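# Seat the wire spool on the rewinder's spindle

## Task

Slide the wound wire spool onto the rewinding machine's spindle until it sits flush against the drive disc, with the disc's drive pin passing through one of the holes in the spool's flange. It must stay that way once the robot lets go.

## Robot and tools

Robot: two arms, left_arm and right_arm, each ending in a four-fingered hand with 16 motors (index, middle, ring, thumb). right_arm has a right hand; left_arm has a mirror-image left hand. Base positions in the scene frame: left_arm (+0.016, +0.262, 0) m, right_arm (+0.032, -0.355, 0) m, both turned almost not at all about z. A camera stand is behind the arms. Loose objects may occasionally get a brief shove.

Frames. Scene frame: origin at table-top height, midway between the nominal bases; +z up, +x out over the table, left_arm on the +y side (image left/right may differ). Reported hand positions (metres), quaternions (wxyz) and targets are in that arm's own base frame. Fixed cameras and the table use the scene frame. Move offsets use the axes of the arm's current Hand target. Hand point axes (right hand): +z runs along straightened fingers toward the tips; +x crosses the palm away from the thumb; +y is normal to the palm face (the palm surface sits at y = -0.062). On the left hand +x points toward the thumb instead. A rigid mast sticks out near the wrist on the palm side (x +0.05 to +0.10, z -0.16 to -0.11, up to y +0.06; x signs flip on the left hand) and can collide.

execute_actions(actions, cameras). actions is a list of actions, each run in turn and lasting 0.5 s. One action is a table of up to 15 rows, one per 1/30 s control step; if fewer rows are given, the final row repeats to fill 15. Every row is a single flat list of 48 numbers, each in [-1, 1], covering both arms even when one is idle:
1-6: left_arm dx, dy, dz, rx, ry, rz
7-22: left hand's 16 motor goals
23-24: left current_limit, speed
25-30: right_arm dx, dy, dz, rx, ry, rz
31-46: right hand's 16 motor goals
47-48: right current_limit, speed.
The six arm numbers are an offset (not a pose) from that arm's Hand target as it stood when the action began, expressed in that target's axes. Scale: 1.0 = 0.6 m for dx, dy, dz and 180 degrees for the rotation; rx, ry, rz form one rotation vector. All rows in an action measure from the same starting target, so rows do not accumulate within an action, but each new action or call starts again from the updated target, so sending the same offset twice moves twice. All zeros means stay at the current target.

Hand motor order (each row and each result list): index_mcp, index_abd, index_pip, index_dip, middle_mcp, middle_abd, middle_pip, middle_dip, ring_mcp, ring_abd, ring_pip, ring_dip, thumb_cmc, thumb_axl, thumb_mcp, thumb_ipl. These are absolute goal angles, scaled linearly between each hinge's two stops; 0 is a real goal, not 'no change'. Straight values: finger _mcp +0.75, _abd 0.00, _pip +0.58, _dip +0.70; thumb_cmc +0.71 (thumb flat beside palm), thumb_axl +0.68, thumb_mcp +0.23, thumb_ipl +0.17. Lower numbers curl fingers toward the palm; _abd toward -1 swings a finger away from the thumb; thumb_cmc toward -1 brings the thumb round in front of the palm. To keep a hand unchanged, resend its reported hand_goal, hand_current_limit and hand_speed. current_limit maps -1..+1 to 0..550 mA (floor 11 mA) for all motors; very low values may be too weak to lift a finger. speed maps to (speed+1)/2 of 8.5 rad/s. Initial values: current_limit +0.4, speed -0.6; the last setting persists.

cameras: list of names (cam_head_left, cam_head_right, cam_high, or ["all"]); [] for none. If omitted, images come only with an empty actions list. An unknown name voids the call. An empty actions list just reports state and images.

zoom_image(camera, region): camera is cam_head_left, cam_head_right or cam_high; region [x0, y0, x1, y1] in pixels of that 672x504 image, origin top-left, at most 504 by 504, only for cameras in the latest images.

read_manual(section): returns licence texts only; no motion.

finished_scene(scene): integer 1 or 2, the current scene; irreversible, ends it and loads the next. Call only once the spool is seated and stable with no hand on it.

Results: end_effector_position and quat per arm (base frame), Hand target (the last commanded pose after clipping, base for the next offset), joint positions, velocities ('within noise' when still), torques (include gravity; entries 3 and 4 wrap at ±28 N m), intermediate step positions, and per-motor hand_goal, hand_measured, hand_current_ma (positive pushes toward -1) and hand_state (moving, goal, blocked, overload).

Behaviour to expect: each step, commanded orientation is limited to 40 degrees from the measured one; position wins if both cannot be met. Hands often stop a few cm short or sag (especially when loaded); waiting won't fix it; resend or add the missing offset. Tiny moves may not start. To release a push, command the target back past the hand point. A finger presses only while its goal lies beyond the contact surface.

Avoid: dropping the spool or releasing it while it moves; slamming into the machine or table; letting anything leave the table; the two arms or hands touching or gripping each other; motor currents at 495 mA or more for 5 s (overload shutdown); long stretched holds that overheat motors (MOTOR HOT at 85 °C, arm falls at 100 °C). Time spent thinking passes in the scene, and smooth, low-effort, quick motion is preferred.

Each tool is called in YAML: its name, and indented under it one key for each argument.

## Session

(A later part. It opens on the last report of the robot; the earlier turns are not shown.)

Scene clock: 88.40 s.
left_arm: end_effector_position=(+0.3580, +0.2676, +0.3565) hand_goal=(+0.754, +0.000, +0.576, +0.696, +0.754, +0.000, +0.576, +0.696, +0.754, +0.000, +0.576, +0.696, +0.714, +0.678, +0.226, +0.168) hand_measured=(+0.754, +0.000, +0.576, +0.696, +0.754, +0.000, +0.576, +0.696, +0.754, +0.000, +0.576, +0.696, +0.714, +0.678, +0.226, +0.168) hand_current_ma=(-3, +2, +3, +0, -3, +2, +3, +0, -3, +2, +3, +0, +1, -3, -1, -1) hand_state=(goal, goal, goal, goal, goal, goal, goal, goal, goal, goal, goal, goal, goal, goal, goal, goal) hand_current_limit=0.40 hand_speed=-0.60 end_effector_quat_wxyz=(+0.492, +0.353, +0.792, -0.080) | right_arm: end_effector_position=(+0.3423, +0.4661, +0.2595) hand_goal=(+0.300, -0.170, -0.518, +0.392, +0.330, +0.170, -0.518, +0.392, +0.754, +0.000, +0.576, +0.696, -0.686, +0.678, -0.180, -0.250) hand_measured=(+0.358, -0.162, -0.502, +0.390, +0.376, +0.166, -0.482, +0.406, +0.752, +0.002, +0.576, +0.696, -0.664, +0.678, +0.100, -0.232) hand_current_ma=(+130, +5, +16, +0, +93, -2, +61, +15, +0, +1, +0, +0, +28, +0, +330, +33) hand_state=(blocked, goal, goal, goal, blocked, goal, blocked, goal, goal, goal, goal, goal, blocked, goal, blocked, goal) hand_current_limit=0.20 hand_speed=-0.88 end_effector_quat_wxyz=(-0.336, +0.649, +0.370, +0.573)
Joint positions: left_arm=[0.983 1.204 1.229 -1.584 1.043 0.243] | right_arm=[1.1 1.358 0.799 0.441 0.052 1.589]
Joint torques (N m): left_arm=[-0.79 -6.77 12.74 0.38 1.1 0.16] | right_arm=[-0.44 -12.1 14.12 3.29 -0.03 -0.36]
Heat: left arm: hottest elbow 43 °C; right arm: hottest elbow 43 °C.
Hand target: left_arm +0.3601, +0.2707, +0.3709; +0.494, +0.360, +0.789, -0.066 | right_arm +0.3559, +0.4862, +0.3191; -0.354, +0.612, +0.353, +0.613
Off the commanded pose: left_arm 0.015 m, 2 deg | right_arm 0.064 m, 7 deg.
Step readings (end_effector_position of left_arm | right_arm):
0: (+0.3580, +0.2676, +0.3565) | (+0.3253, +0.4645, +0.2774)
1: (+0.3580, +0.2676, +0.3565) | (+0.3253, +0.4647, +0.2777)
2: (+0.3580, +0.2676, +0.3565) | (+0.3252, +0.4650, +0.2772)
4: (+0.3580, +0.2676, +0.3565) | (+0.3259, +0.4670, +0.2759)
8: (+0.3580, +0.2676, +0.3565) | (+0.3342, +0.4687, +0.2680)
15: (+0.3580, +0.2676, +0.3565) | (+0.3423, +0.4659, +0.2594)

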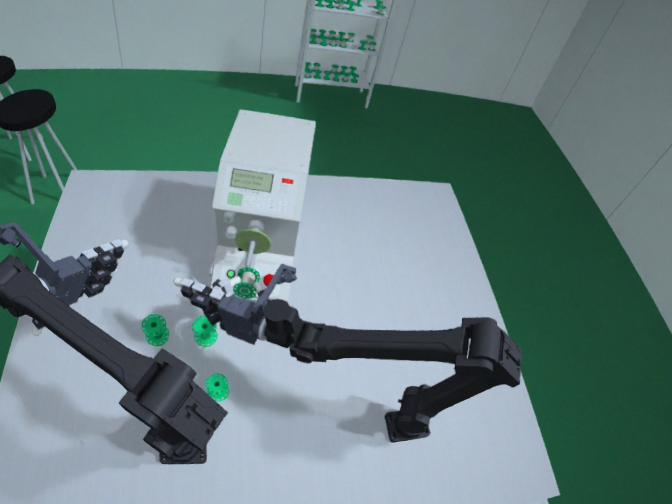

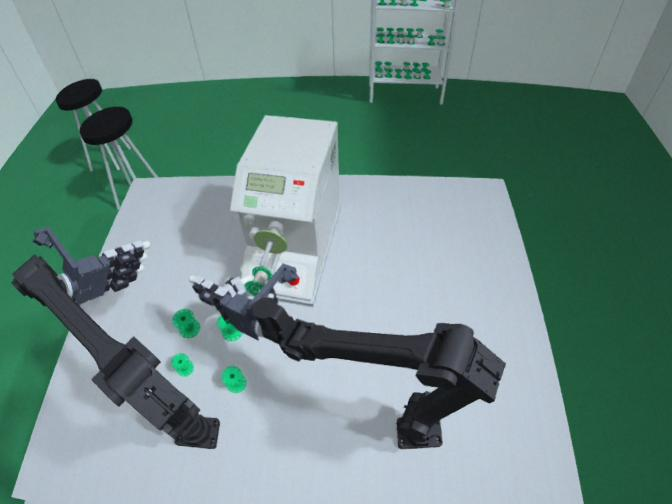

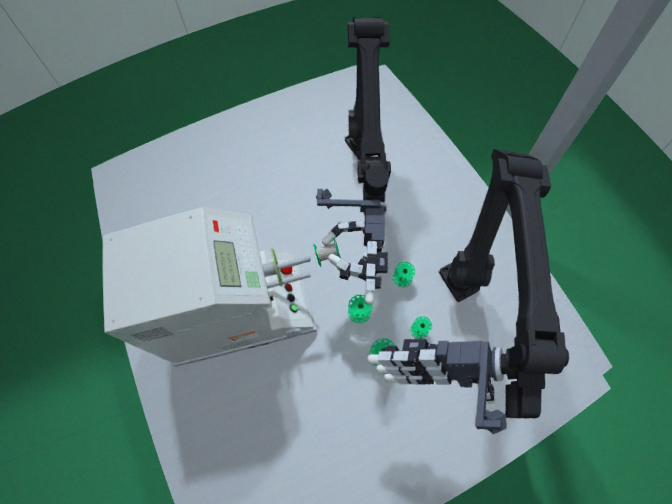

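execute_actions:
  actions:
    - [[0,0,0,0,0,0,0.754,0,0.576,0.696,0.754,0,0.576,0.696,0.754,0,0.576,0.696,0.714,0.678,0.226,0.168,0.4,-0.6,0.0075,0.009,0.0107,0,0,0,0.3,-0.17,-0.518,0.391,0.33,0.17,-0.518,0.391,0.754,0,0.576,0.696,-0.686,0.678,-0.18,-0.25,0.2,-0.88],[0,0,0,0,0,0,0.754,0,0.576,0.696,0.754,0,0.576,0.696,0.754,0,0.576,0.696,0.714,0.678,0.226,0.168,0.4,-0.6,0.015,0.0177,0.0213,0,0,0,0.3,-0.17,-0.518,0.391,0.33,0.17,-0.518,0.391,0.754,0,0.576,0.696,-0.686,0.678,-0.18,-0.25,0.2,-0.88]]
  cameras: ["cam_head_left","cam_high","cam_head_right"]

zoom_image:
  camera: "cam_head_left"
  region: [230, 240, 275, 285]

zoom_image:
  camera: "cam_high"
  region: [290, 230, 335, 275]

zoom_image:
  camera: "cam_head_right"
  region: [245, 245, 290, 290]

Scene clock: 93.43 s.
left_arm: end_effector_position=(+0.3580, +0.2676, +0.3565) hand_goal=(+0.754, +0.000, +0.576, +0.696, +0.754, +0.000, +0.576, +0.696, +0.754, +0.000, +0.576, +0.696, +0.714, +0.678, +0.226, +0.168) hand_measured=(+0.754, +0.000, +0.576, +0.696, +0.754, +0.000, +0.576, +0.696, +0.754, +0.000, +0.576, +0.696, +0.714, +0.678, +0.226, +0.168) hand_current_ma=(-3, +2, +3, +0, -3, +2, +3, +0, -3, +2, +3, +0, +1, -3, -1, -1) hand_state=(goal, goal, goal, goal, goal, goal, goal, goal, goal, goal, goal, goal, goal, goal, goal, goal) hand_current_limit=0.40 hand_speed=-0.60 end_effector_quat_wxyz=(+0.492, +0.353, +0.792, -0.080) | right_arm: end_effector_position=(+0.3572, +0.4762, +0.2767) hand_goal=(+0.300, -0.170, -0.518, +0.392, +0.330, +0.170, -0.518, +0.392, +0.754, +0.000, +0.576, +0.696, -0.686, +0.678, -0.180, -0.250) hand_measured=(+0.358, -0.162, -0.502, +0.390, +0.376, +0.166, -0.482, +0.406, +0.752, +0.002, +0.576, +0.696, -0.664, +0.678, +0.100, -0.232) hand_current_ma=(+130, +5, +16, +0, +93, -2, +61, +15, +0, +1, +0, +0, +28, +0, +330, +33) hand_state=(blocked, goal, goal, goal, blocked, goal, blocked, goal, goal, goal, goal, goal, blocked, goal, blocked, goal) hand_current_limit=0.20 hand_speed=-0.88 end_effector_quat_wxyz=(-0.344, +0.641, +0.365, +0.581)
Joint positions: left_arm=[0.983 1.204 1.229 -1.584 1.043 0.243] | right_arm=[1.078 1.379 0.85 0.441 0.026 1.589]
Joint torques (N m): left_arm=[-0.85 -6.77 12.92 0.44 1.07 0.19] | right_arm=[-0.73 -12.75 14.02 2.33 -0.05 -0.31]
Heat: left arm: hottest elbow 44 °C; right arm: hottest elbow 44 °C.
Hand target: left_arm +0.3601, +0.2707, +0.3709; +0.494, +0.360, +0.789, -0.066 | right_arm +0.3715, +0.4920, +0.3283; -0.354, +0.612, +0.353, +0.613
Off the commanded pose: left_arm 0.015 m, 2 deg | right_arm 0.056 m, 5 deg.
Step readings (end_effector_position of left_arm | right_arm):
0: (+0.3580, +0.2676, +0.3565) | (+0.3423, +0.4661, +0.2595)
1: (+0.3580, +0.2676, +0.3565) | (+0.3423, +0.4662, +0.2597)
2: (+0.3580, +0.2676, +0.3565) | (+0.3421, +0.4667, +0.2599)
4: (+0.3580, +0.2676, +0.3565) | (+0.3441, +0.4675, +0.2622)
8: (+0.3580, +0.2676, +0.3565) | (+0.3493, +0.4723, +0.2721)
15: (+0.3580, +0.2676, +0.3565) | (+0.3564, +0.4748, +0.2821)

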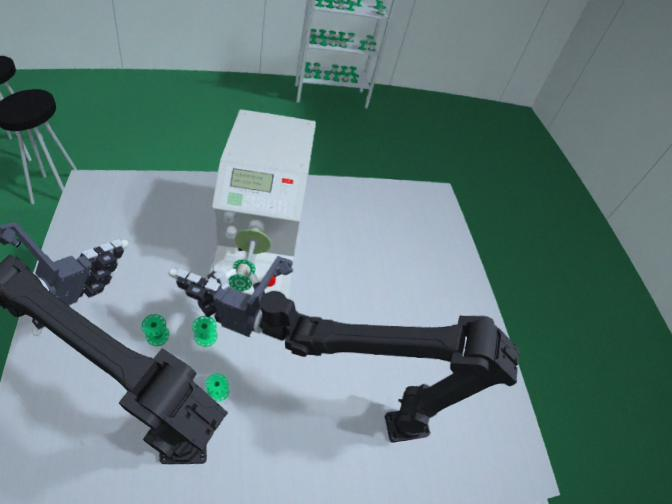

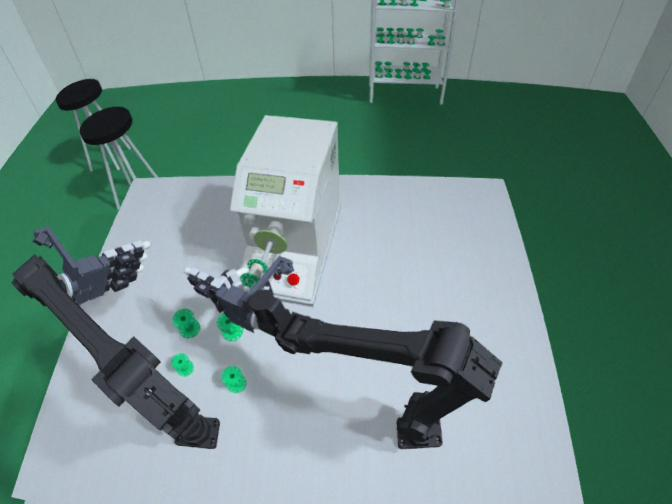

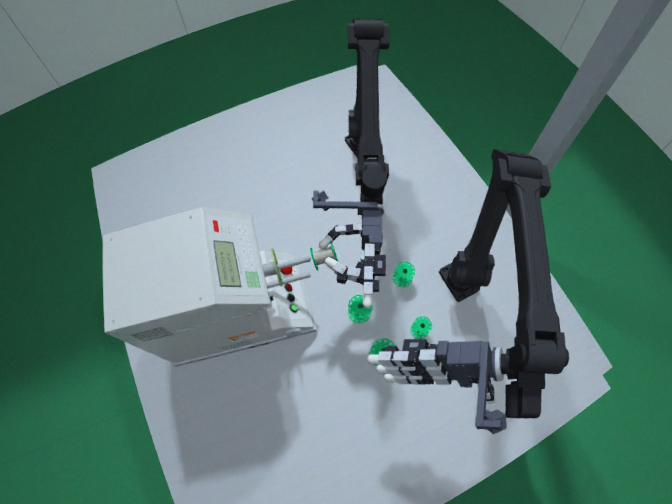

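Scaled by 11.200.

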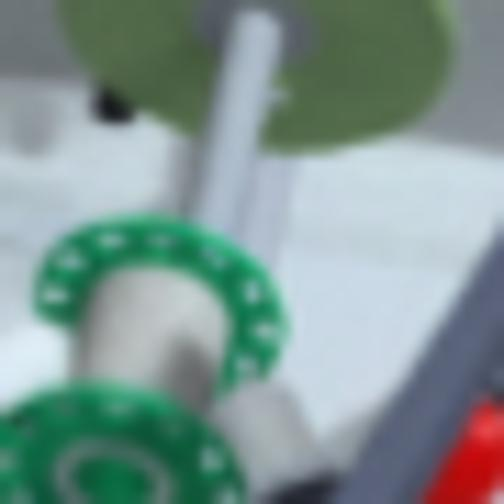

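Scaled by 11.200.

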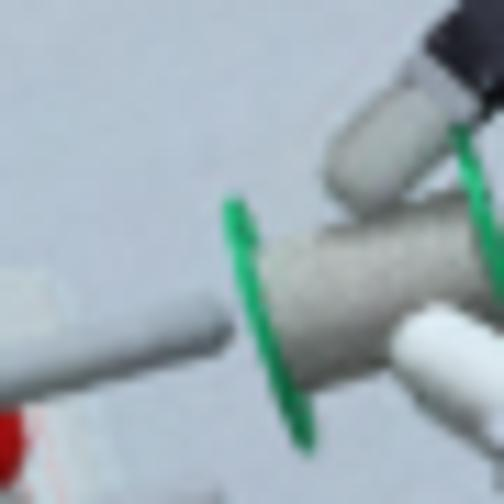

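Scaled by 11.200.

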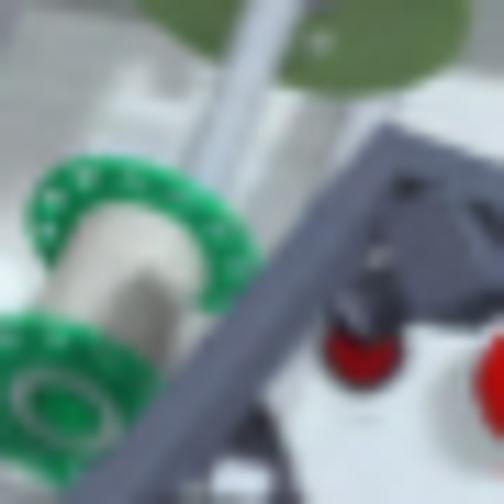

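execute_actions:
  actions:
    - [[0,0,0,0,0,0,0.754,0,0.576,0.696,0.754,0,0.576,0.696,0.754,0,0.576,0.696,0.714,0.678,0.226,0.168,0.4,-0.6,-0.005,0.004,-0.0137,0,0,0,0.3,-0.17,-0.518,0.391,0.33,0.17,-0.518,0.391,0.754,0,0.576,0.696,-0.686,0.678,-0.18,-0.25,0.2,-0.88],[0,0,0,0,0,0,0.754,0,0.576,0.696,0.754,0,0.576,0.696,0.754,0,0.576,0.696,0.714,0.678,0.226,0.168,0.4,-0.6,-0.01,0.0093,-0.0285,0,0,0,0.3,-0.17,-0.518,0.391,0.33,0.17,-0.518,0.391,0.754,0,0.576,0.696,-0.686,0.678,-0.18,-0.25,0.2,-0.88]]
  cameras: []

Scene clock: 96.03 s.
left_arm: end_effector_position=(+0.3580, +0.2676, +0.3565) hand_goal=(+0.754, +0.000, +0.576, +0.696, +0.754, +0.000, +0.576, +0.696, +0.754, +0.000, +0.576, +0.696, +0.714, +0.678, +0.226, +0.168) hand_measured=(+0.754, +0.000, +0.576, +0.696, +0.754, +0.000, +0.576, +0.696, +0.754, +0.000, +0.576, +0.696, +0.714, +0.678, +0.226, +0.168) hand_current_ma=(-3, +2, +3, +0, -3, +2, +3, +0, -3, +2, +3, +0, +1, -3, -1, -1) hand_state=(goal, goal, goal, goal, goal, goal, goal, goal, goal, goal, goal, goal, goal, goal, goal, goal) hand_current_limit=0.40 hand_speed=-0.60 end_effector_quat_wxyz=(+0.492, +0.353, +0.792, -0.080) | right_arm: end_effector_position=(+0.3616, +0.4729, +0.2799) hand_goal=(+0.300, -0.170, -0.518, +0.392, +0.330, +0.170, -0.518, +0.392, +0.754, +0.000, +0.576, +0.696, -0.686, +0.678, -0.180, -0.250) hand_measured=(+0.358, -0.162, -0.502, +0.390, +0.376, +0.166, -0.482, +0.406, +0.752, +0.002, +0.576, +0.696, -0.664, +0.678, +0.100, -0.232) hand_current_ma=(+130, +5, +16, +0, +93, -2, +61, +15, +0, +1, +0, +0, +28, +0, +330, +33) hand_state=(blocked, goal, goal, goal, blocked, goal, blocked, goal, goal, goal, goal, goal, blocked, goal, blocked, goal) hand_current_limit=0.20 hand_speed=-0.88 end_effector_quat_wxyz=(-0.345, +0.639, +0.364, +0.583)
Joint positions: left_arm=[0.983 1.204 1.229 -1.584 1.043 0.243] | right_arm=[1.065 1.373 0.85 0.441 0.013 1.589]
Joint torques (N m): left_arm=[-0.32 -6.65 12.81 0.44 1.09 0.15] | right_arm=[-1.14 -14.04 10.71 3.1 -0.02 -0.34]
Heat: left arm: hottest elbow 44 °C; right arm: hottest elbow 44 °C.
Hand target: left_arm +0.3601, +0.2707, +0.3709; +0.494, +0.360, +0.789, -0.066 | right_arm +0.3677, +0.4745, +0.3223; -0.354, +0.612, +0.353, +0.613
Off the commanded pose: left_arm 0.015 m, 2 deg | right_arm 0.043 m, 5 deg.
Step readings (end_effector_position of left_arm | right_arm):
0: (+0.3580, +0.2676, +0.3565) | (+0.3572, +0.4762, +0.2767)
1: (+0.3580, +0.2676, +0.3565) | (+0.3572, +0.4763, +0.2767)
2: (+0.3580, +0.2676, +0.3565) | (+0.3573, +0.4763, +0.2767)
4: (+0.3580, +0.2676, +0.3565) | (+0.3583, +0.4759, +0.2767)
8: (+0.3580, +0.2676, +0.3565) | (+0.3594, +0.4754, +0.2769)
15: (+0.3580, +0.2676, +0.3565) | (+0.3617, +0.4728, +0.2795)
No camera images: "cameras" was empty.

execute_actions:
  actions:
    - [[0,0,0,0,0,0,0.754,0,0.576,0.696,0.754,0,0.576,0.696,0.754,0,0.576,0.696,0.714,0.678,0.226,0.168,0.4,-0.6,-0.01,-0.001,-0.009,0,0,0,0.3,-0.17,-0.518,0.391,0.33,0.17,-0.518,0.391,0.754,0,0.576,0.696,-0.686,0.678,-0.18,-0.25,0.2,-0.88],[0,0,0,0,0,0,0.754,0,0.576,0.696,0.754,0,0.576,0.696,0.754,0,0.576,0.696,0.714,0.678,0.226,0.168,0.4,-0.6,-0.02,-0.0028,-0.0185,0,0,0,0.3,-0.17,-0.518,0.391,0.33,0.17,-0.518,0.391,0.754,0,0.576,0.696,-0.686,0.678,-0.18,-0.25,0.2,-0.88]]
  cameras: []

Scene clock: 97.33 s.
left_arm: end_effector_position=(+0.3580, +0.2676, +0.3565) hand_goal=(+0.754, +0.000, +0.576, +0.696, +0.754, +0.000, +0.576, +0.696, +0.754, +0.000, +0.576, +0.696, +0.714, +0.678, +0.226, +0.168) hand_measured=(+0.754, +0.000, +0.576, +0.696, +0.754, +0.000, +0.576, +0.696, +0.754, +0.000, +0.576, +0.696, +0.714, +0.678, +0.226, +0.168) hand_current_ma=(-3, +2, +3, +0, -3, +2, +3, +0, -3, +2, +3, +0, +1, -3, -1, -1) hand_state=(goal, goal, goal, goal, goal, goal, goal, goal, goal, goal, goal, goal, goal, goal, goal, goal) hand_current_limit=0.40 hand_speed=-0.60 end_effector_quat_wxyz=(+0.492, +0.353, +0.792, -0.080) | right_arm: end_effector_position=(+0.3598, +0.4697, +0.2838) hand_goal=(+0.300, -0.170, -0.518, +0.392, +0.330, +0.170, -0.518, +0.392, +0.754, +0.000, +0.576, +0.696, -0.686, +0.678, -0.180, -0.250) hand_measured=(+0.358, -0.162, -0.502, +0.390, +0.376, +0.166, -0.482, +0.406, +0.752, +0.002, +0.576, +0.696, -0.664, +0.678, +0.100, -0.232) hand_current_ma=(+130, +5, +16, +0, +93, -2, +61, +15, +0, +1, +0, +0, +28, +0, +330, +33) hand_state=(blocked, goal, goal, goal, blocked, goal, blocked, goal, goal, goal, goal, goal, blocked, goal, blocked, goal) hand_current_limit=0.20 hand_speed=-0.88 end_effector_quat_wxyz=(-0.349, +0.633, +0.360, +0.590)
Joint positions: left_arm=[0.983 1.204 1.229 -1.584 1.043 0.243] | right_arm=[1.065 1.363 0.837 0.465 0.013 1.589]
Joint torques (N m): left_arm=[-0.67 -6.95 12.71 0.51 1.09 0.15] | right_arm=[-1.32 -14.39 8.43 3.54 0.1 -0.33]
Heat: left arm: hottest elbow 44 °C; right arm: hottest elbow 44 °C.
Hand target: left_arm +0.3601, +0.2707, +0.3709; +0.494, +0.360, +0.789, -0.066 | right_arm +0.3607, +0.4657, +0.3101; -0.354, +0.612, +0.353, +0.613
Off the commanded pose: left_arm 0.015 m, 2 deg | right_arm 0.027 m, 4 deg.
Step readings (end_effector_position of left_arm | right_arm):
0: (+0.3580, +0.2676, +0.3565) | (+0.3616, +0.4729, +0.2799)
1: (+0.3580, +0.2676, +0.3565) | (+0.3616, +0.4729, +0.2799)
2: (+0.3580, +0.2676, +0.3565) | (+0.3616, +0.4729, +0.2799)
4: (+0.3580, +0.2676, +0.3565) | (+0.3616, +0.4730, +0.2811)
8: (+0.3580, +0.2676, +0.3565) | (+0.3609, +0.4717, +0.2842)
15: (+0.3580, +0.2676, +0.3565) | (+0.3599, +0.4699, +0.2842)
No camera images: "cameras" was empty.

execute_actions:
  actions:
    - [[0,0,0,0,0,0,0.754,0,0.576,0.696,0.754,0,0.576,0.696,0.754,0,0.576,0.696,0.714,0.678,0.226,0.168,0.4,-0.6,-0.01,0,0,0,0,0,0.3,-0.17,-0.518,0.391,0.33,0.17,-0.518,0.391,0.754,0,0.576,0.696,-0.686,0.678,-0.18,-0.25,0.2,-0.88],[0,0,0,0,0,0,0.754,0,0.576,0.696,0.754,0,0.576,0.696,0.754,0,0.576,0.696,0.714,0.678,0.226,0.168,0.4,-0.6,-0.021,0,0,0,0,0,0.3,-0.17,-0.518,0.391,0.33,0.17,-0.518,0.391,0.754,0,0.576,0.696,-0.686,0.678,-0.18,-0.25,0.2,-0.88]]
  cameras: ["cam_head_left","cam_high","cam_head_right"]

zoom_image:
  camera: "cam_head_left"
  region: [230, 240, 275, 285]

zoom_image:
  camera: "cam_high"
  region: [290, 230, 335, 275]

zoom_image:
  camera: "cam_head_right"
  region: [245, 245, 290, 290]

Scene clock: 98.77 s.
left_arm: end_effector_position=(+0.3580, +0.2676, +0.3565) hand_goal=(+0.754, +0.000, +0.576, +0.696, +0.754, +0.000, +0.576, +0.696, +0.754, +0.000, +0.576, +0.696, +0.714, +0.678, +0.226, +0.168) hand_measured=(+0.754, +0.000, +0.576, +0.696, +0.754, +0.000, +0.576, +0.696, +0.754, +0.000, +0.576, +0.696, +0.714, +0.678, +0.226, +0.168) hand_current_ma=(-3, +2, +3, +0, -3, +2, +3, +0, -3, +2, +3, +0, +1, -3, -1, -1) hand_state=(goal, goal, goal, goal, goal, goal, goal, goal, goal, goal, goal, goal, goal, goal, goal, goal) hand_current_limit=0.40 hand_speed=-0.60 end_effector_quat_wxyz=(+0.492, +0.353, +0.792, -0.080) | right_arm: end_effector_position=(+0.3582, +0.4669, +0.2816) hand_goal=(+0.300, -0.170, -0.518, +0.392, +0.330, +0.170, -0.518, +0.392, +0.754, +0.000, +0.576, +0.696, -0.686, +0.678, -0.180, -0.250) hand_measured=(+0.358, -0.162, -0.502, +0.390, +0.376, +0.166, -0.482, +0.406, +0.752, +0.002, +0.576, +0.696, -0.664, +0.678, +0.100, -0.232) hand_current_ma=(+130, +5, +16, +0, +93, -2, +61, +15, +0, +1, +0, +0, +28, +0, +330, +33) hand_state=(blocked, goal, goal, goal, blocked, goal, blocked, goal, goal, goal, goal, goal, blocked, goal, blocked, goal) hand_current_limit=0.20 hand_speed=-0.88 end_effector_quat_wxyz=(-0.353, +0.628, +0.357, +0.595)
Joint positions: left_arm=[0.983 1.204 1.229 -1.584 1.043 0.243] | right_arm=[1.065 1.363 0.817 0.504 0.013 1.589]
Joint torques (N m): left_arm=[-0.85 -6.83 12.74 0.57 1.11 0.15] | right_arm=[-0.85 -12.34 8.62 3.15 0.06 -0.37]
Heat: left arm: hottest elbow 44 °C; right arm: hottest elbow 44 °C.
Hand target: left_arm +0.3601, +0.2707, +0.3709; +0.494, +0.360, +0.789, -0.066 | right_arm +0.3607, +0.4657, +0.2975; -0.354, +0.612, +0.353, +0.613
Off the commanded pose: left_arm 0.015 m, 2 deg | right_arm 0.016 m, 3 deg.
Step readings (end_effector_position of left_arm | right_arm):
0: (+0.3580, +0.2676, +0.3565) | (+0.3598, +0.4697, +0.2838)
1: (+0.3580, +0.2676, +0.3565) | (+0.3598, +0.4697, +0.2839)
2: (+0.3580, +0.2676, +0.3565) | (+0.3598, +0.4697, +0.2839)
4: (+0.3580, +0.2676, +0.3565) | (+0.3595, +0.4692, +0.2843)
8: (+0.3580, +0.2676, +0.3565) | (+0.3586, +0.4675, +0.2820)
15: (+0.3580, +0.2676, +0.3565) | (+0.3582, +0.4668, +0.2814)

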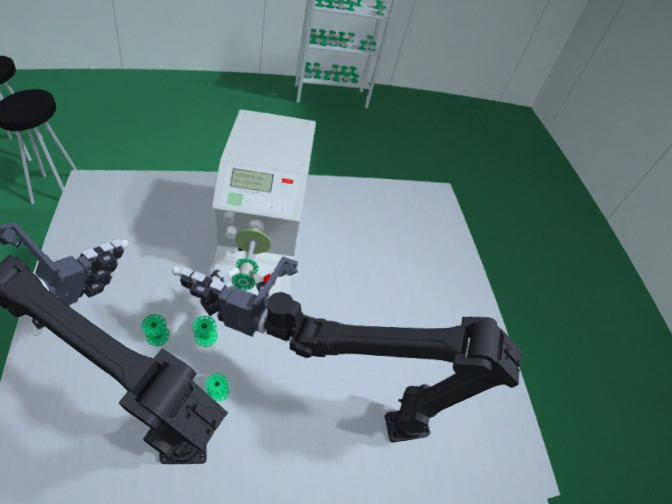

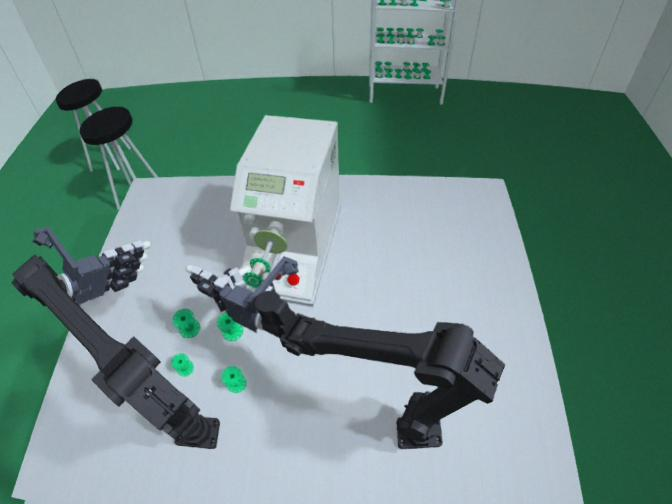

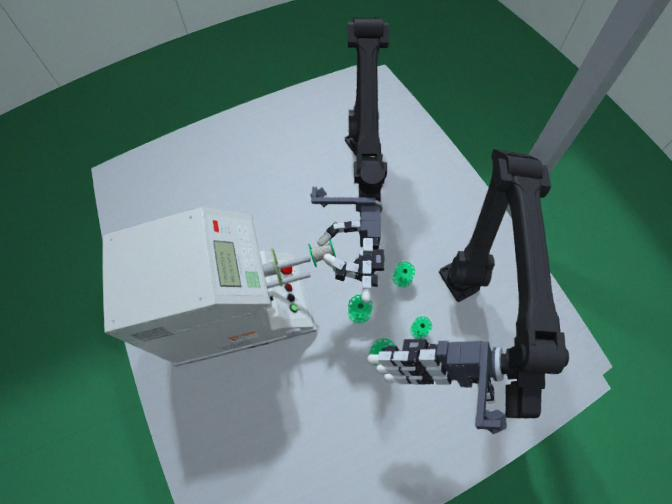

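Scaled by 11.200.

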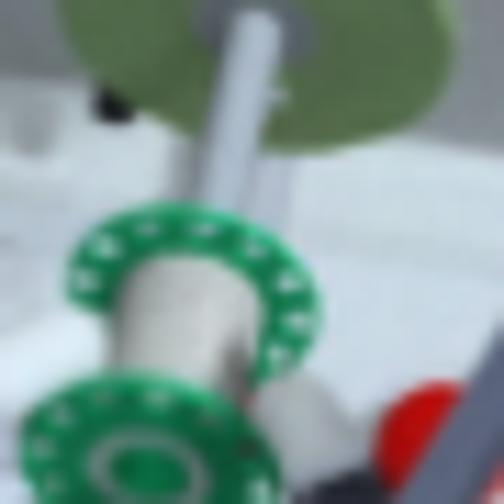

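Scaled by 11.200.

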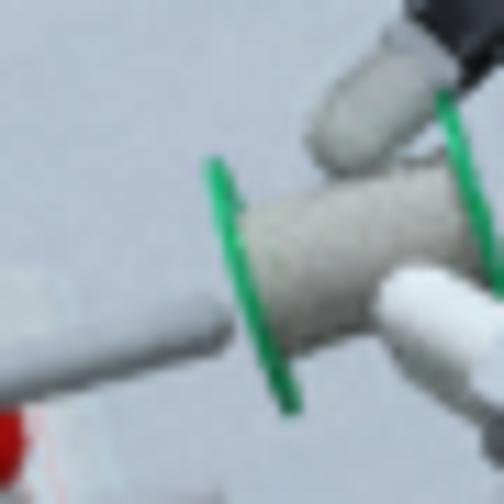

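Scaled by 11.200.

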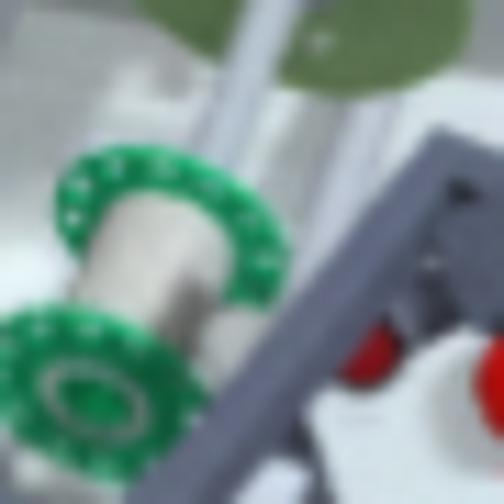

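execute_actions:
  actions:
    - [[0,0,0,0,0,0,0.754,0,0.576,0.696,0.754,0,0.576,0.696,0.754,0,0.576,0.696,0.714,0.678,0.226,0.168,0.4,-0.6,-0.008,0,0,0,0,0,0.3,-0.17,-0.518,0.391,0.33,0.17,-0.518,0.391,0.754,0,0.576,0.696,-0.686,0.678,-0.18,-0.25,0.2,-0.88],[0,0,0,0,0,0,0.754,0,0.576,0.696,0.754,0,0.576,0.696,0.754,0,0.576,0.696,0.714,0.678,0.226,0.168,0.4,-0.6,-0.016,0,0,0,0,0,0.3,-0.17,-0.518,0.391,0.33,0.17,-0.518,0.391,0.754,0,0.576,0.696,-0.686,0.678,-0.18,-0.25,0.2,-0.88]]
  cameras: []

Scene clock: 100.40 s.
left_arm: end_effector_position=(+0.3580, +0.2676, +0.3565) hand_goal=(+0.754, +0.000, +0.576, +0.696, +0.754, +0.000, +0.576, +0.696, +0.754, +0.000, +0.576, +0.696, +0.714, +0.678, +0.226, +0.168) hand_measured=(+0.754, +0.000, +0.576, +0.696, +0.754, +0.000, +0.576, +0.696, +0.754, +0.000, +0.576, +0.696, +0.714, +0.678, +0.226, +0.168) hand_current_ma=(-3, +2, +3, +0, -3, +2, +3, +0, -3, +2, +3, +0, +1, -3, -1, -1) hand_state=(goal, goal, goal, goal, goal, goal, goal, goal, goal, goal, goal, goal, goal, goal, goal, goal) hand_current_limit=0.40 hand_speed=-0.60 end_effector_quat_wxyz=(+0.492, +0.353, +0.792, -0.080) | right_arm: end_effector_position=(+0.3579, +0.4662, +0.2743) hand_goal=(+0.300, -0.170, -0.518, +0.392, +0.330, +0.170, -0.518, +0.392, +0.754, +0.000, +0.576, +0.696, -0.686, +0.678, -0.180, -0.250) hand_measured=(+0.358, -0.162, -0.502, +0.390, +0.376, +0.166, -0.482, +0.406, +0.752, +0.002, +0.576, +0.696, -0.664, +0.678, +0.100, -0.232) hand_current_ma=(+130, +5, +16, +0, +93, -2, +61, +15, +0, +1, +0, +0, +28, +0, +330, +33) hand_state=(blocked, goal, goal, goal, blocked, goal, blocked, goal, goal, goal, goal, goal, blocked, goal, blocked, goal) hand_current_limit=0.20 hand_speed=-0.88 end_effector_quat_wxyz=(-0.353, +0.626, +0.357, +0.596)
Joint positions: left_arm=[0.983 1.204 1.229 -1.584 1.043 0.243] | right_arm=[1.065 1.375 0.802 0.534 0.013 1.589]
Joint torques (N m): left_arm=[-0.5 -6.83 12.79 0.5 1.09 0.16] | right_arm=[-0.91 -11.75 8.58 3.23 0.06 -0.36]
Heat: left arm: hottest elbow 44 °C; right arm: hottest elbow 44 °C.
Hand target: left_arm +0.3601, +0.2707, +0.3709; +0.494, +0.360, +0.789, -0.066 | right_arm +0.3607, +0.4657, +0.2880; -0.354, +0.612, +0.353, +0.613
Off the commanded pose: left_arm 0.015 m, 2 deg | right_arm 0.014 m, 3 deg.
Step readings (end_effector_position of left_arm | right_arm):
0: (+0.3580, +0.2676, +0.3565) | (+0.3582, +0.4669, +0.2816)
1: (+0.3580, +0.2676, +0.3565) | (+0.3582, +0.4669, +0.2816)
2: (+0.3580, +0.2676, +0.3565) | (+0.3583, +0.4669, +0.2820)
4: (+0.3580, +0.2676, +0.3565) | (+0.3581, +0.4666, +0.2822)
8: (+0.3580, +0.2676, +0.3565) | (+0.3578, +0.4661, +0.2796)
15: (+0.3580, +0.2676, +0.3565) | (+0.3579, +0.4662, +0.2738)
No camera images: "cameras" was empty.

execute_actions:
  actions:
    - [[0,0,0,0,0,0,0.754,0,0.576,0.696,0.754,0,0.576,0.696,0.754,0,0.576,0.696,0.714,0.678,0.226,0.168,0.4,-0.6,-0.0075,-0.0003,0.0015,0,0,0,0.3,-0.17,-0.518,0.391,0.33,0.17,-0.518,0.391,0.754,0,0.576,0.696,-0.686,0.678,-0.18,-0.25,0.2,-0.88]]
  cameras: ["cam_head_left","cam_high","cam_head_right"]

zoom_image:
  camera: "cam_head_left"
  region: [230, 240, 275, 285]

zoom_image:
  camera: "cam_high"
  region: [290, 230, 335, 275]

zoom_image:
  camera: "cam_head_right"
  region: [245, 245, 290, 290]

Scene clock: 101.73 s.
left_arm: end_effector_position=(+0.3580, +0.2676, +0.3565) hand_goal=(+0.754, +0.000, +0.576, +0.696, +0.754, +0.000, +0.576, +0.696, +0.754, +0.000, +0.576, +0.696, +0.714, +0.678, +0.226, +0.168) hand_measured=(+0.754, +0.000, +0.576, +0.696, +0.754, +0.000, +0.576, +0.696, +0.754, +0.000, +0.576, +0.696, +0.714, +0.678, +0.226, +0.168) hand_current_ma=(-3, +2, +3, +0, -3, +2, +3, +0, -3, +2, +3, +0, +1, -3, -1, -1) hand_state=(goal, goal, goal, goal, goal, goal, goal, goal, goal, goal, goal, goal, goal, goal, goal, goal) hand_current_limit=0.40 hand_speed=-0.60 end_effector_quat_wxyz=(+0.492, +0.353, +0.792, -0.080) | right_arm: end_effector_position=(+0.3588, +0.4678, +0.2726) hand_goal=(+0.300, -0.170, -0.518, +0.392, +0.330, +0.170, -0.518, +0.392, +0.754, +0.000, +0.576, +0.696, -0.686, +0.678, -0.180, -0.250) hand_measured=(+0.358, -0.162, -0.502, +0.390, +0.376, +0.166, -0.482, +0.406, +0.752, +0.002, +0.576, +0.696, -0.664, +0.678, +0.100, -0.232) hand_current_ma=(+130, +5, +16, +0, +93, -2, +61, +15, +0, +1, +0, +0, +28, +0, +330, +33) hand_state=(blocked, goal, goal, goal, blocked, goal, blocked, goal, goal, goal, goal, goal, blocked, goal, blocked, goal) hand_current_limit=0.20 hand_speed=-0.88 end_effector_quat_wxyz=(-0.354, +0.625, +0.356, +0.598)
Joint positions: left_arm=[0.983 1.204 1.229 -1.584 1.043 0.243] | right_arm=[1.065 1.384 0.802 0.548 0.013 1.589]
Joint torques (N m): left_arm=[-1.03 -6.65 12.72 0.4 1.11 0.15] | right_arm=[-0.62 -12.45 8.14 3.19 0.06 -0.31]
Heat: left arm: hottest elbow 44 °C; right arm: hottest elbow 44 °C.
Hand target: left_arm +0.3601, +0.2707, +0.3709; +0.494, +0.360, +0.789, -0.066 | right_arm +0.3610, +0.4666, +0.2833; -0.354, +0.612, +0.353, +0.612
Off the commanded pose: left_arm 0.015 m, 2 deg | right_arm 0.011 m, 2 deg.
Step readings (end_effector_position of left_arm | right_arm):
0: (+0.3580, +0.2676, +0.3565) | (+0.3579, +0.4662, +0.2743)
1: (+0.3580, +0.2676, +0.3565) | (+0.3579, +0.4662, +0.2744)
2: (+0.3580, +0.2676, +0.3565) | (+0.3579, +0.4663, +0.2743)
4: (+0.3580, +0.2676, +0.3565) | (+0.3581, +0.4667, +0.2747)
8: (+0.3580, +0.2676, +0.3565) | (+0.3585, +0.4673, +0.2740)
15: (+0.3580, +0.2676, +0.3565) | (+0.3588, +0.4678, +0.2725)

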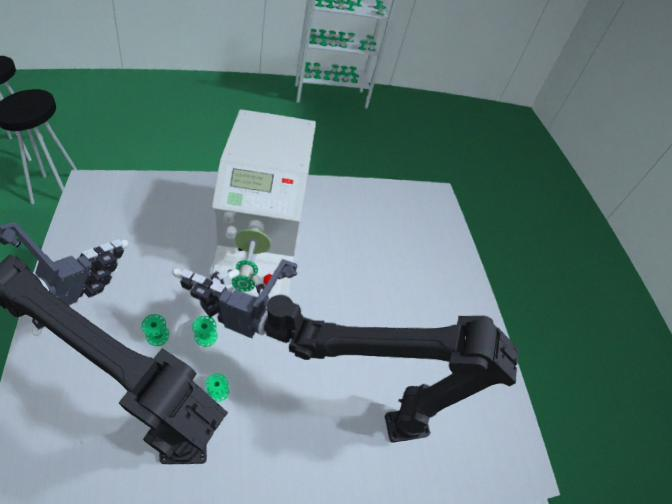

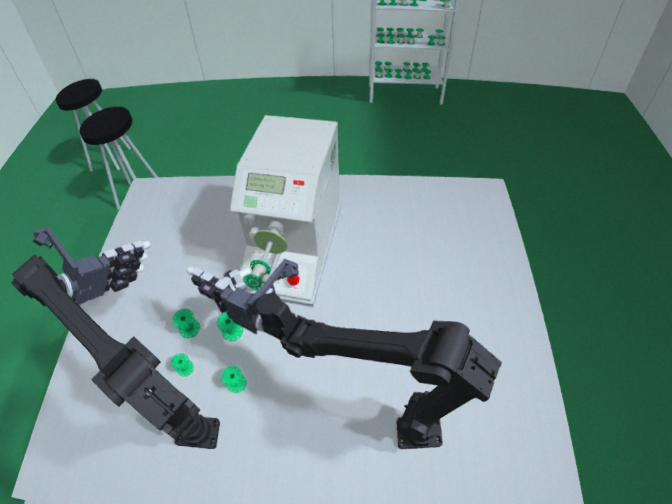

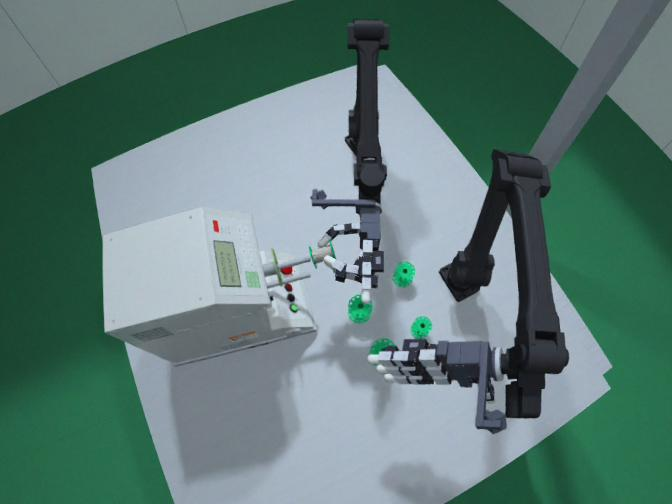

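Scaled by 11.200.

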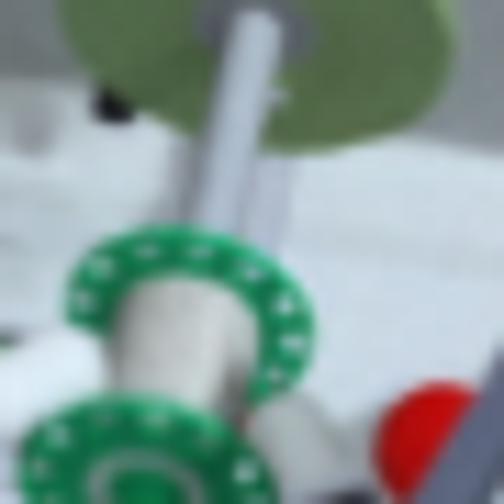

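Scaled by 11.200.

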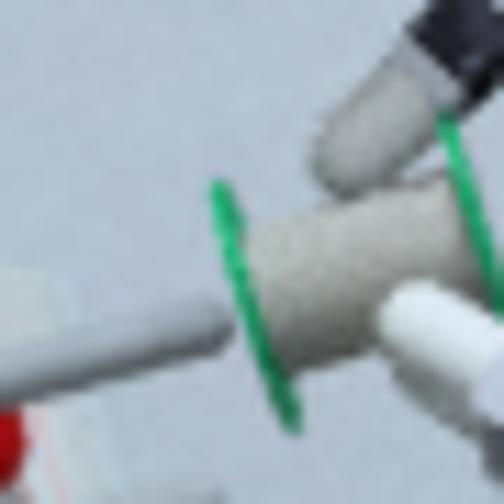

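Scaled by 11.200.

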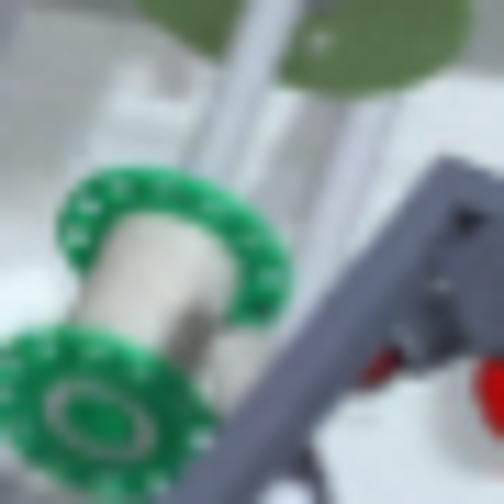

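execute_actions:
  actions:
    - [[0,0,0,0,0,0,0.754,0,0.576,0.696,0.754,0,0.576,0.696,0.754,0,0.576,0.696,0.714,0.678,0.226,0.168,0.4,-0.6,-0.002,0.006,0.003,0,0,0,0.3,-0.17,-0.518,0.391,0.33,0.17,-0.518,0.391,0.754,0,0.576,0.696,-0.686,0.678,-0.18,-0.25,0.2,-0.88],[0,0,0,0,0,0,0.754,0,0.576,0.696,0.754,0,0.576,0.696,0.754,0,0.576,0.696,0.714,0.678,0.226,0.168,0.4,-0.6,-0.0042,0.0125,0.0045,0,0,0,0.3,-0.17,-0.518,0.391,0.33,0.17,-0.518,0.391,0.754,0,0.576,0.696,-0.686,0.678,-0.18,-0.25,0.2,-0.88]]
  cameras: ["cam_head_left","cam_high","cam_head_right"]

zoom_image:
  camera: "cam_head_left"
  region: [230, 240, 275, 285]

zoom_image:
  camera: "cam_high"
  region: [290, 230, 335, 275]

zoom_image:
  camera: "cam_head_right"
  region: [245, 245, 290, 290]

Scene clock: 103.37 s.
left_arm: end_effector_position=(+0.3580, +0.2676, +0.3565) hand_goal=(+0.754, +0.000, +0.576, +0.696, +0.754, +0.000, +0.576, +0.696, +0.754, +0.000, +0.576, +0.696, +0.714, +0.678, +0.226, +0.168) hand_measured=(+0.754, +0.000, +0.576, +0.696, +0.754, +0.000, +0.576, +0.696, +0.754, +0.000, +0.576, +0.696, +0.714, +0.678, +0.226, +0.168) hand_current_ma=(-3, +2, +3, +0, -3, +2, +3, +0, -3, +2, +3, +0, +1, -3, -1, -1) hand_state=(goal, goal, goal, goal, goal, goal, goal, goal, goal, goal, goal, goal, goal, goal, goal, goal) hand_current_limit=0.40 hand_speed=-0.60 end_effector_quat_wxyz=(+0.492, +0.353, +0.792, -0.080) | right_arm: end_effector_position=(+0.3642, +0.4670, +0.2685) hand_goal=(+0.300, -0.170, -0.518, +0.392, +0.330, +0.170, -0.518, +0.392, +0.754, +0.000, +0.576, +0.696, -0.686, +0.678, -0.180, -0.250) hand_measured=(+0.358, -0.162, -0.502, +0.390, +0.376, +0.166, -0.482, +0.406, +0.752, +0.002, +0.576, +0.696, -0.664, +0.678, +0.100, -0.232) hand_current_ma=(+130, +5, +16, +0, +93, -2, +61, +15, +0, +1, +0, +0, +28, +0, +330, +33) hand_state=(blocked, goal, goal, goal, blocked, goal, blocked, goal, goal, goal, goal, goal, blocked, goal, blocked, goal) hand_current_limit=0.20 hand_speed=-0.88 end_effector_quat_wxyz=(-0.354, +0.625, +0.356, +0.597)
Joint positions: left_arm=[0.983 1.204 1.229 -1.584 1.043 0.243] | right_arm=[1.052 1.395 0.802 0.557 -0.002 1.589]
Joint torques (N m): left_arm=[-1.03 -6.71 12.63 0.43 1.09 0.16] | right_arm=[-1.73 -12.4 8.35 3.22 -0.03 -0.36]
Heat: left arm: hottest elbow 44 °C; right arm: hottest elbow 44 °C.
Hand target: left_arm +0.3601, +0.2707, +0.3709; +0.494, +0.360, +0.789, -0.066 | right_arm +0.3688, +0.4652, +0.2810; -0.354, +0.612, +0.353, +0.613
Off the commanded pose: left_arm 0.015 m, 2 deg | right_arm 0.013 m, 2 deg.
Step readings (end_effector_position of left_arm | right_arm):
0: (+0.3580, +0.2676, +0.3565) | (+0.3588, +0.4678, +0.2726)
1: (+0.3580, +0.2676, +0.3565) | (+0.3588, +0.4678, +0.2726)
2: (+0.3580, +0.2676, +0.3565) | (+0.3588, +0.4678, +0.2728)
4: (+0.3580, +0.2676, +0.3565) | (+0.3590, +0.4684, +0.2725)
8: (+0.3580, +0.2676, +0.3565) | (+0.3616, +0.4681, +0.2702)
15: (+0.3580, +0.2676, +0.3565) | (+0.3642, +0.4670, +0.2685)

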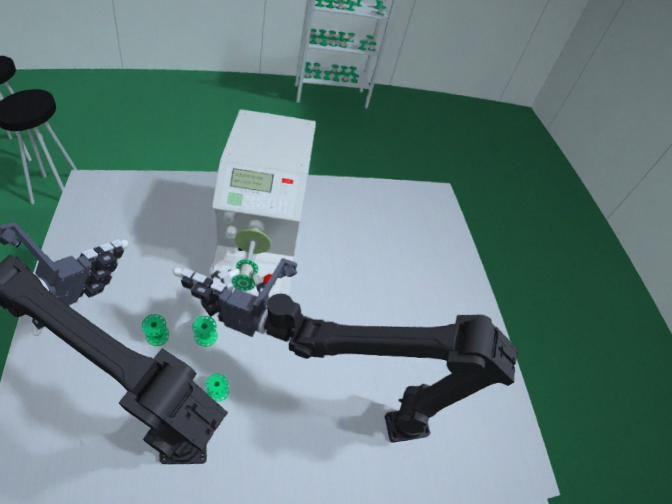

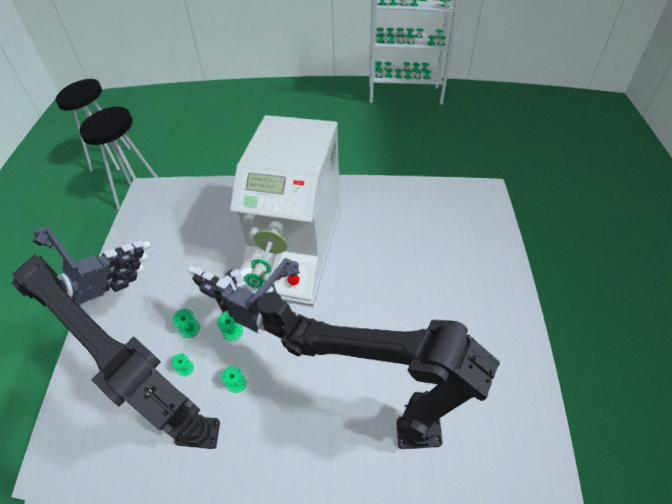

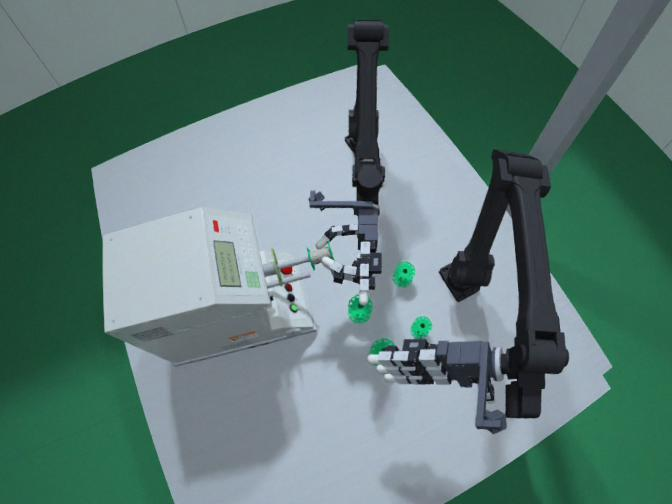

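Scaled by 11.200.

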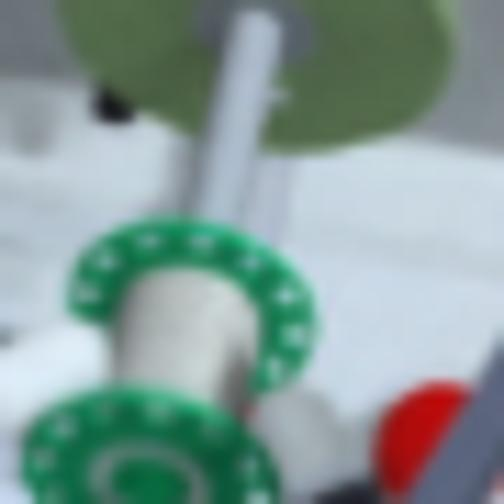

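Scaled by 11.200.

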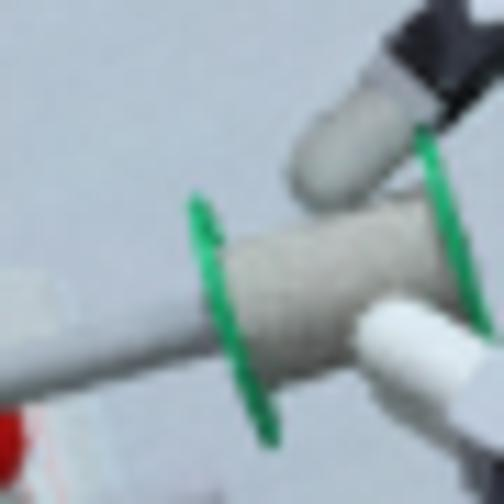

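Scaled by 11.200.

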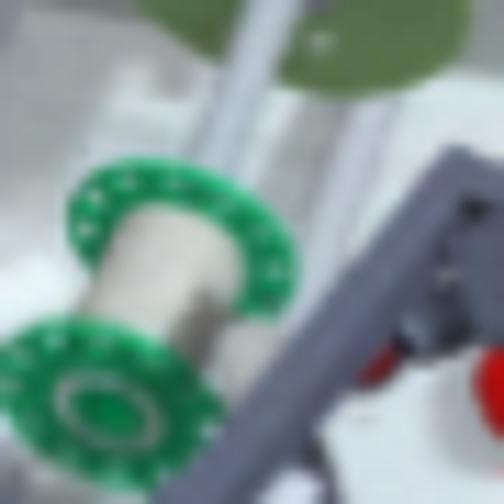

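execute_actions:
  actions:
    - [[0,0,0,0,0,0,0.754,0,0.576,0.696,0.754,0,0.576,0.696,0.754,0,0.576,0.696,0.714,0.678,0.226,0.168,0.4,-0.6,0.001,0.004,0.001,0,0,0,0.3,-0.17,-0.518,0.391,0.33,0.17,-0.518,0.391,0.754,0,0.576,0.696,-0.686,0.678,-0.18,-0.25,0.2,-0.88],[0,0,0,0,0,0,0.754,0,0.576,0.696,0.754,0,0.576,0.696,0.754,0,0.576,0.696,0.714,0.678,0.226,0.168,0.4,-0.6,0.002,0.0077,0.0008,0,0,0,0.3,-0.17,-0.518,0.391,0.33,0.17,-0.518,0.391,0.754,0,0.576,0.696,-0.686,0.678,-0.18,-0.25,0.2,-0.88]]
  cameras: []

Scene clock: 104.77 s.
left_arm: end_effector_position=(+0.3580, +0.2676, +0.3565) hand_goal=(+0.754, +0.000, +0.576, +0.696, +0.754, +0.000, +0.576, +0.696, +0.754, +0.000, +0.576, +0.696, +0.714, +0.678, +0.226, +0.168) hand_measured=(+0.754, +0.000, +0.576, +0.696, +0.754, +0.000, +0.576, +0.696, +0.754, +0.000, +0.576, +0.696, +0.714, +0.678, +0.226, +0.168) hand_current_ma=(-3, +2, +3, +0, -3, +2, +3, +0, -3, +2, +3, +0, +1, -3, -1, -1) hand_state=(goal, goal, goal, goal, goal, goal, goal, goal, goal, goal, goal, goal, goal, goal, goal, goal) hand_current_limit=0.40 hand_speed=-0.60 end_effector_quat_wxyz=(+0.492, +0.353, +0.792, -0.080) | right_arm: end_effector_position=(+0.3648, +0.4673, +0.2685) hand_goal=(+0.300, -0.170, -0.518, +0.392, +0.330, +0.170, -0.518, +0.392, +0.754, +0.000, +0.576, +0.696, -0.686, +0.678, -0.180, -0.250) hand_measured=(+0.358, -0.162, -0.502, +0.390, +0.376, +0.166, -0.482, +0.406, +0.752, +0.002, +0.576, +0.696, -0.664, +0.678, +0.100, -0.232) hand_current_ma=(+130, +5, +16, +0, +93, -2, +61, +15, +0, +1, +0, +0, +28, +0, +330, +33) hand_state=(blocked, goal, goal, goal, blocked, goal, blocked, goal, goal, goal, goal, goal, blocked, goal, blocked, goal) hand_current_limit=0.20 hand_speed=-0.88 end_effector_quat_wxyz=(-0.357, +0.624, +0.358, +0.596)
Joint positions: left_arm=[0.983 1.204 1.229 -1.584 1.043 0.243] | right_arm=[1.048 1.395 0.802 0.557 -0.013 1.589]
Joint torques (N m): left_arm=[-0.62 -6.77 12.7 0.43 1.09 0.17] | right_arm=[-1.2 -12.45 8.54 3 -0.08 -0.37]
Heat: left arm: hottest elbow 44 °C; right arm: hottest elbow 44 °C.
Hand target: left_arm +0.3601, +0.2707, +0.3709; +0.494, +0.360, +0.789, -0.066 | right_arm +0.3731, +0.4632, +0.2822; -0.354, +0.612, +0.353, +0.613
Off the commanded pose: left_arm 0.015 m, 2 deg | right_arm 0.017 m, 2 deg.
Step readings (end_effector_position of left_arm | right_arm):
0: (+0.3580, +0.2676, +0.3565) | (+0.3642, +0.4670, +0.2685)
1: (+0.3580, +0.2676, +0.3565) | (+0.3642, +0.4670, +0.2685)
2: (+0.3580, +0.2676, +0.3565) | (+0.3642, +0.4670, +0.2685)
4: (+0.3580, +0.2676, +0.3565) | (+0.3644, +0.4672, +0.2685)
8: (+0.3580, +0.2676, +0.3565) | (+0.3647, +0.4673, +0.2685)
15: (+0.3580, +0.2676, +0.3565) | (+0.3648, +0.4673, +0.2685)
No camera images: "cameras" was empty.


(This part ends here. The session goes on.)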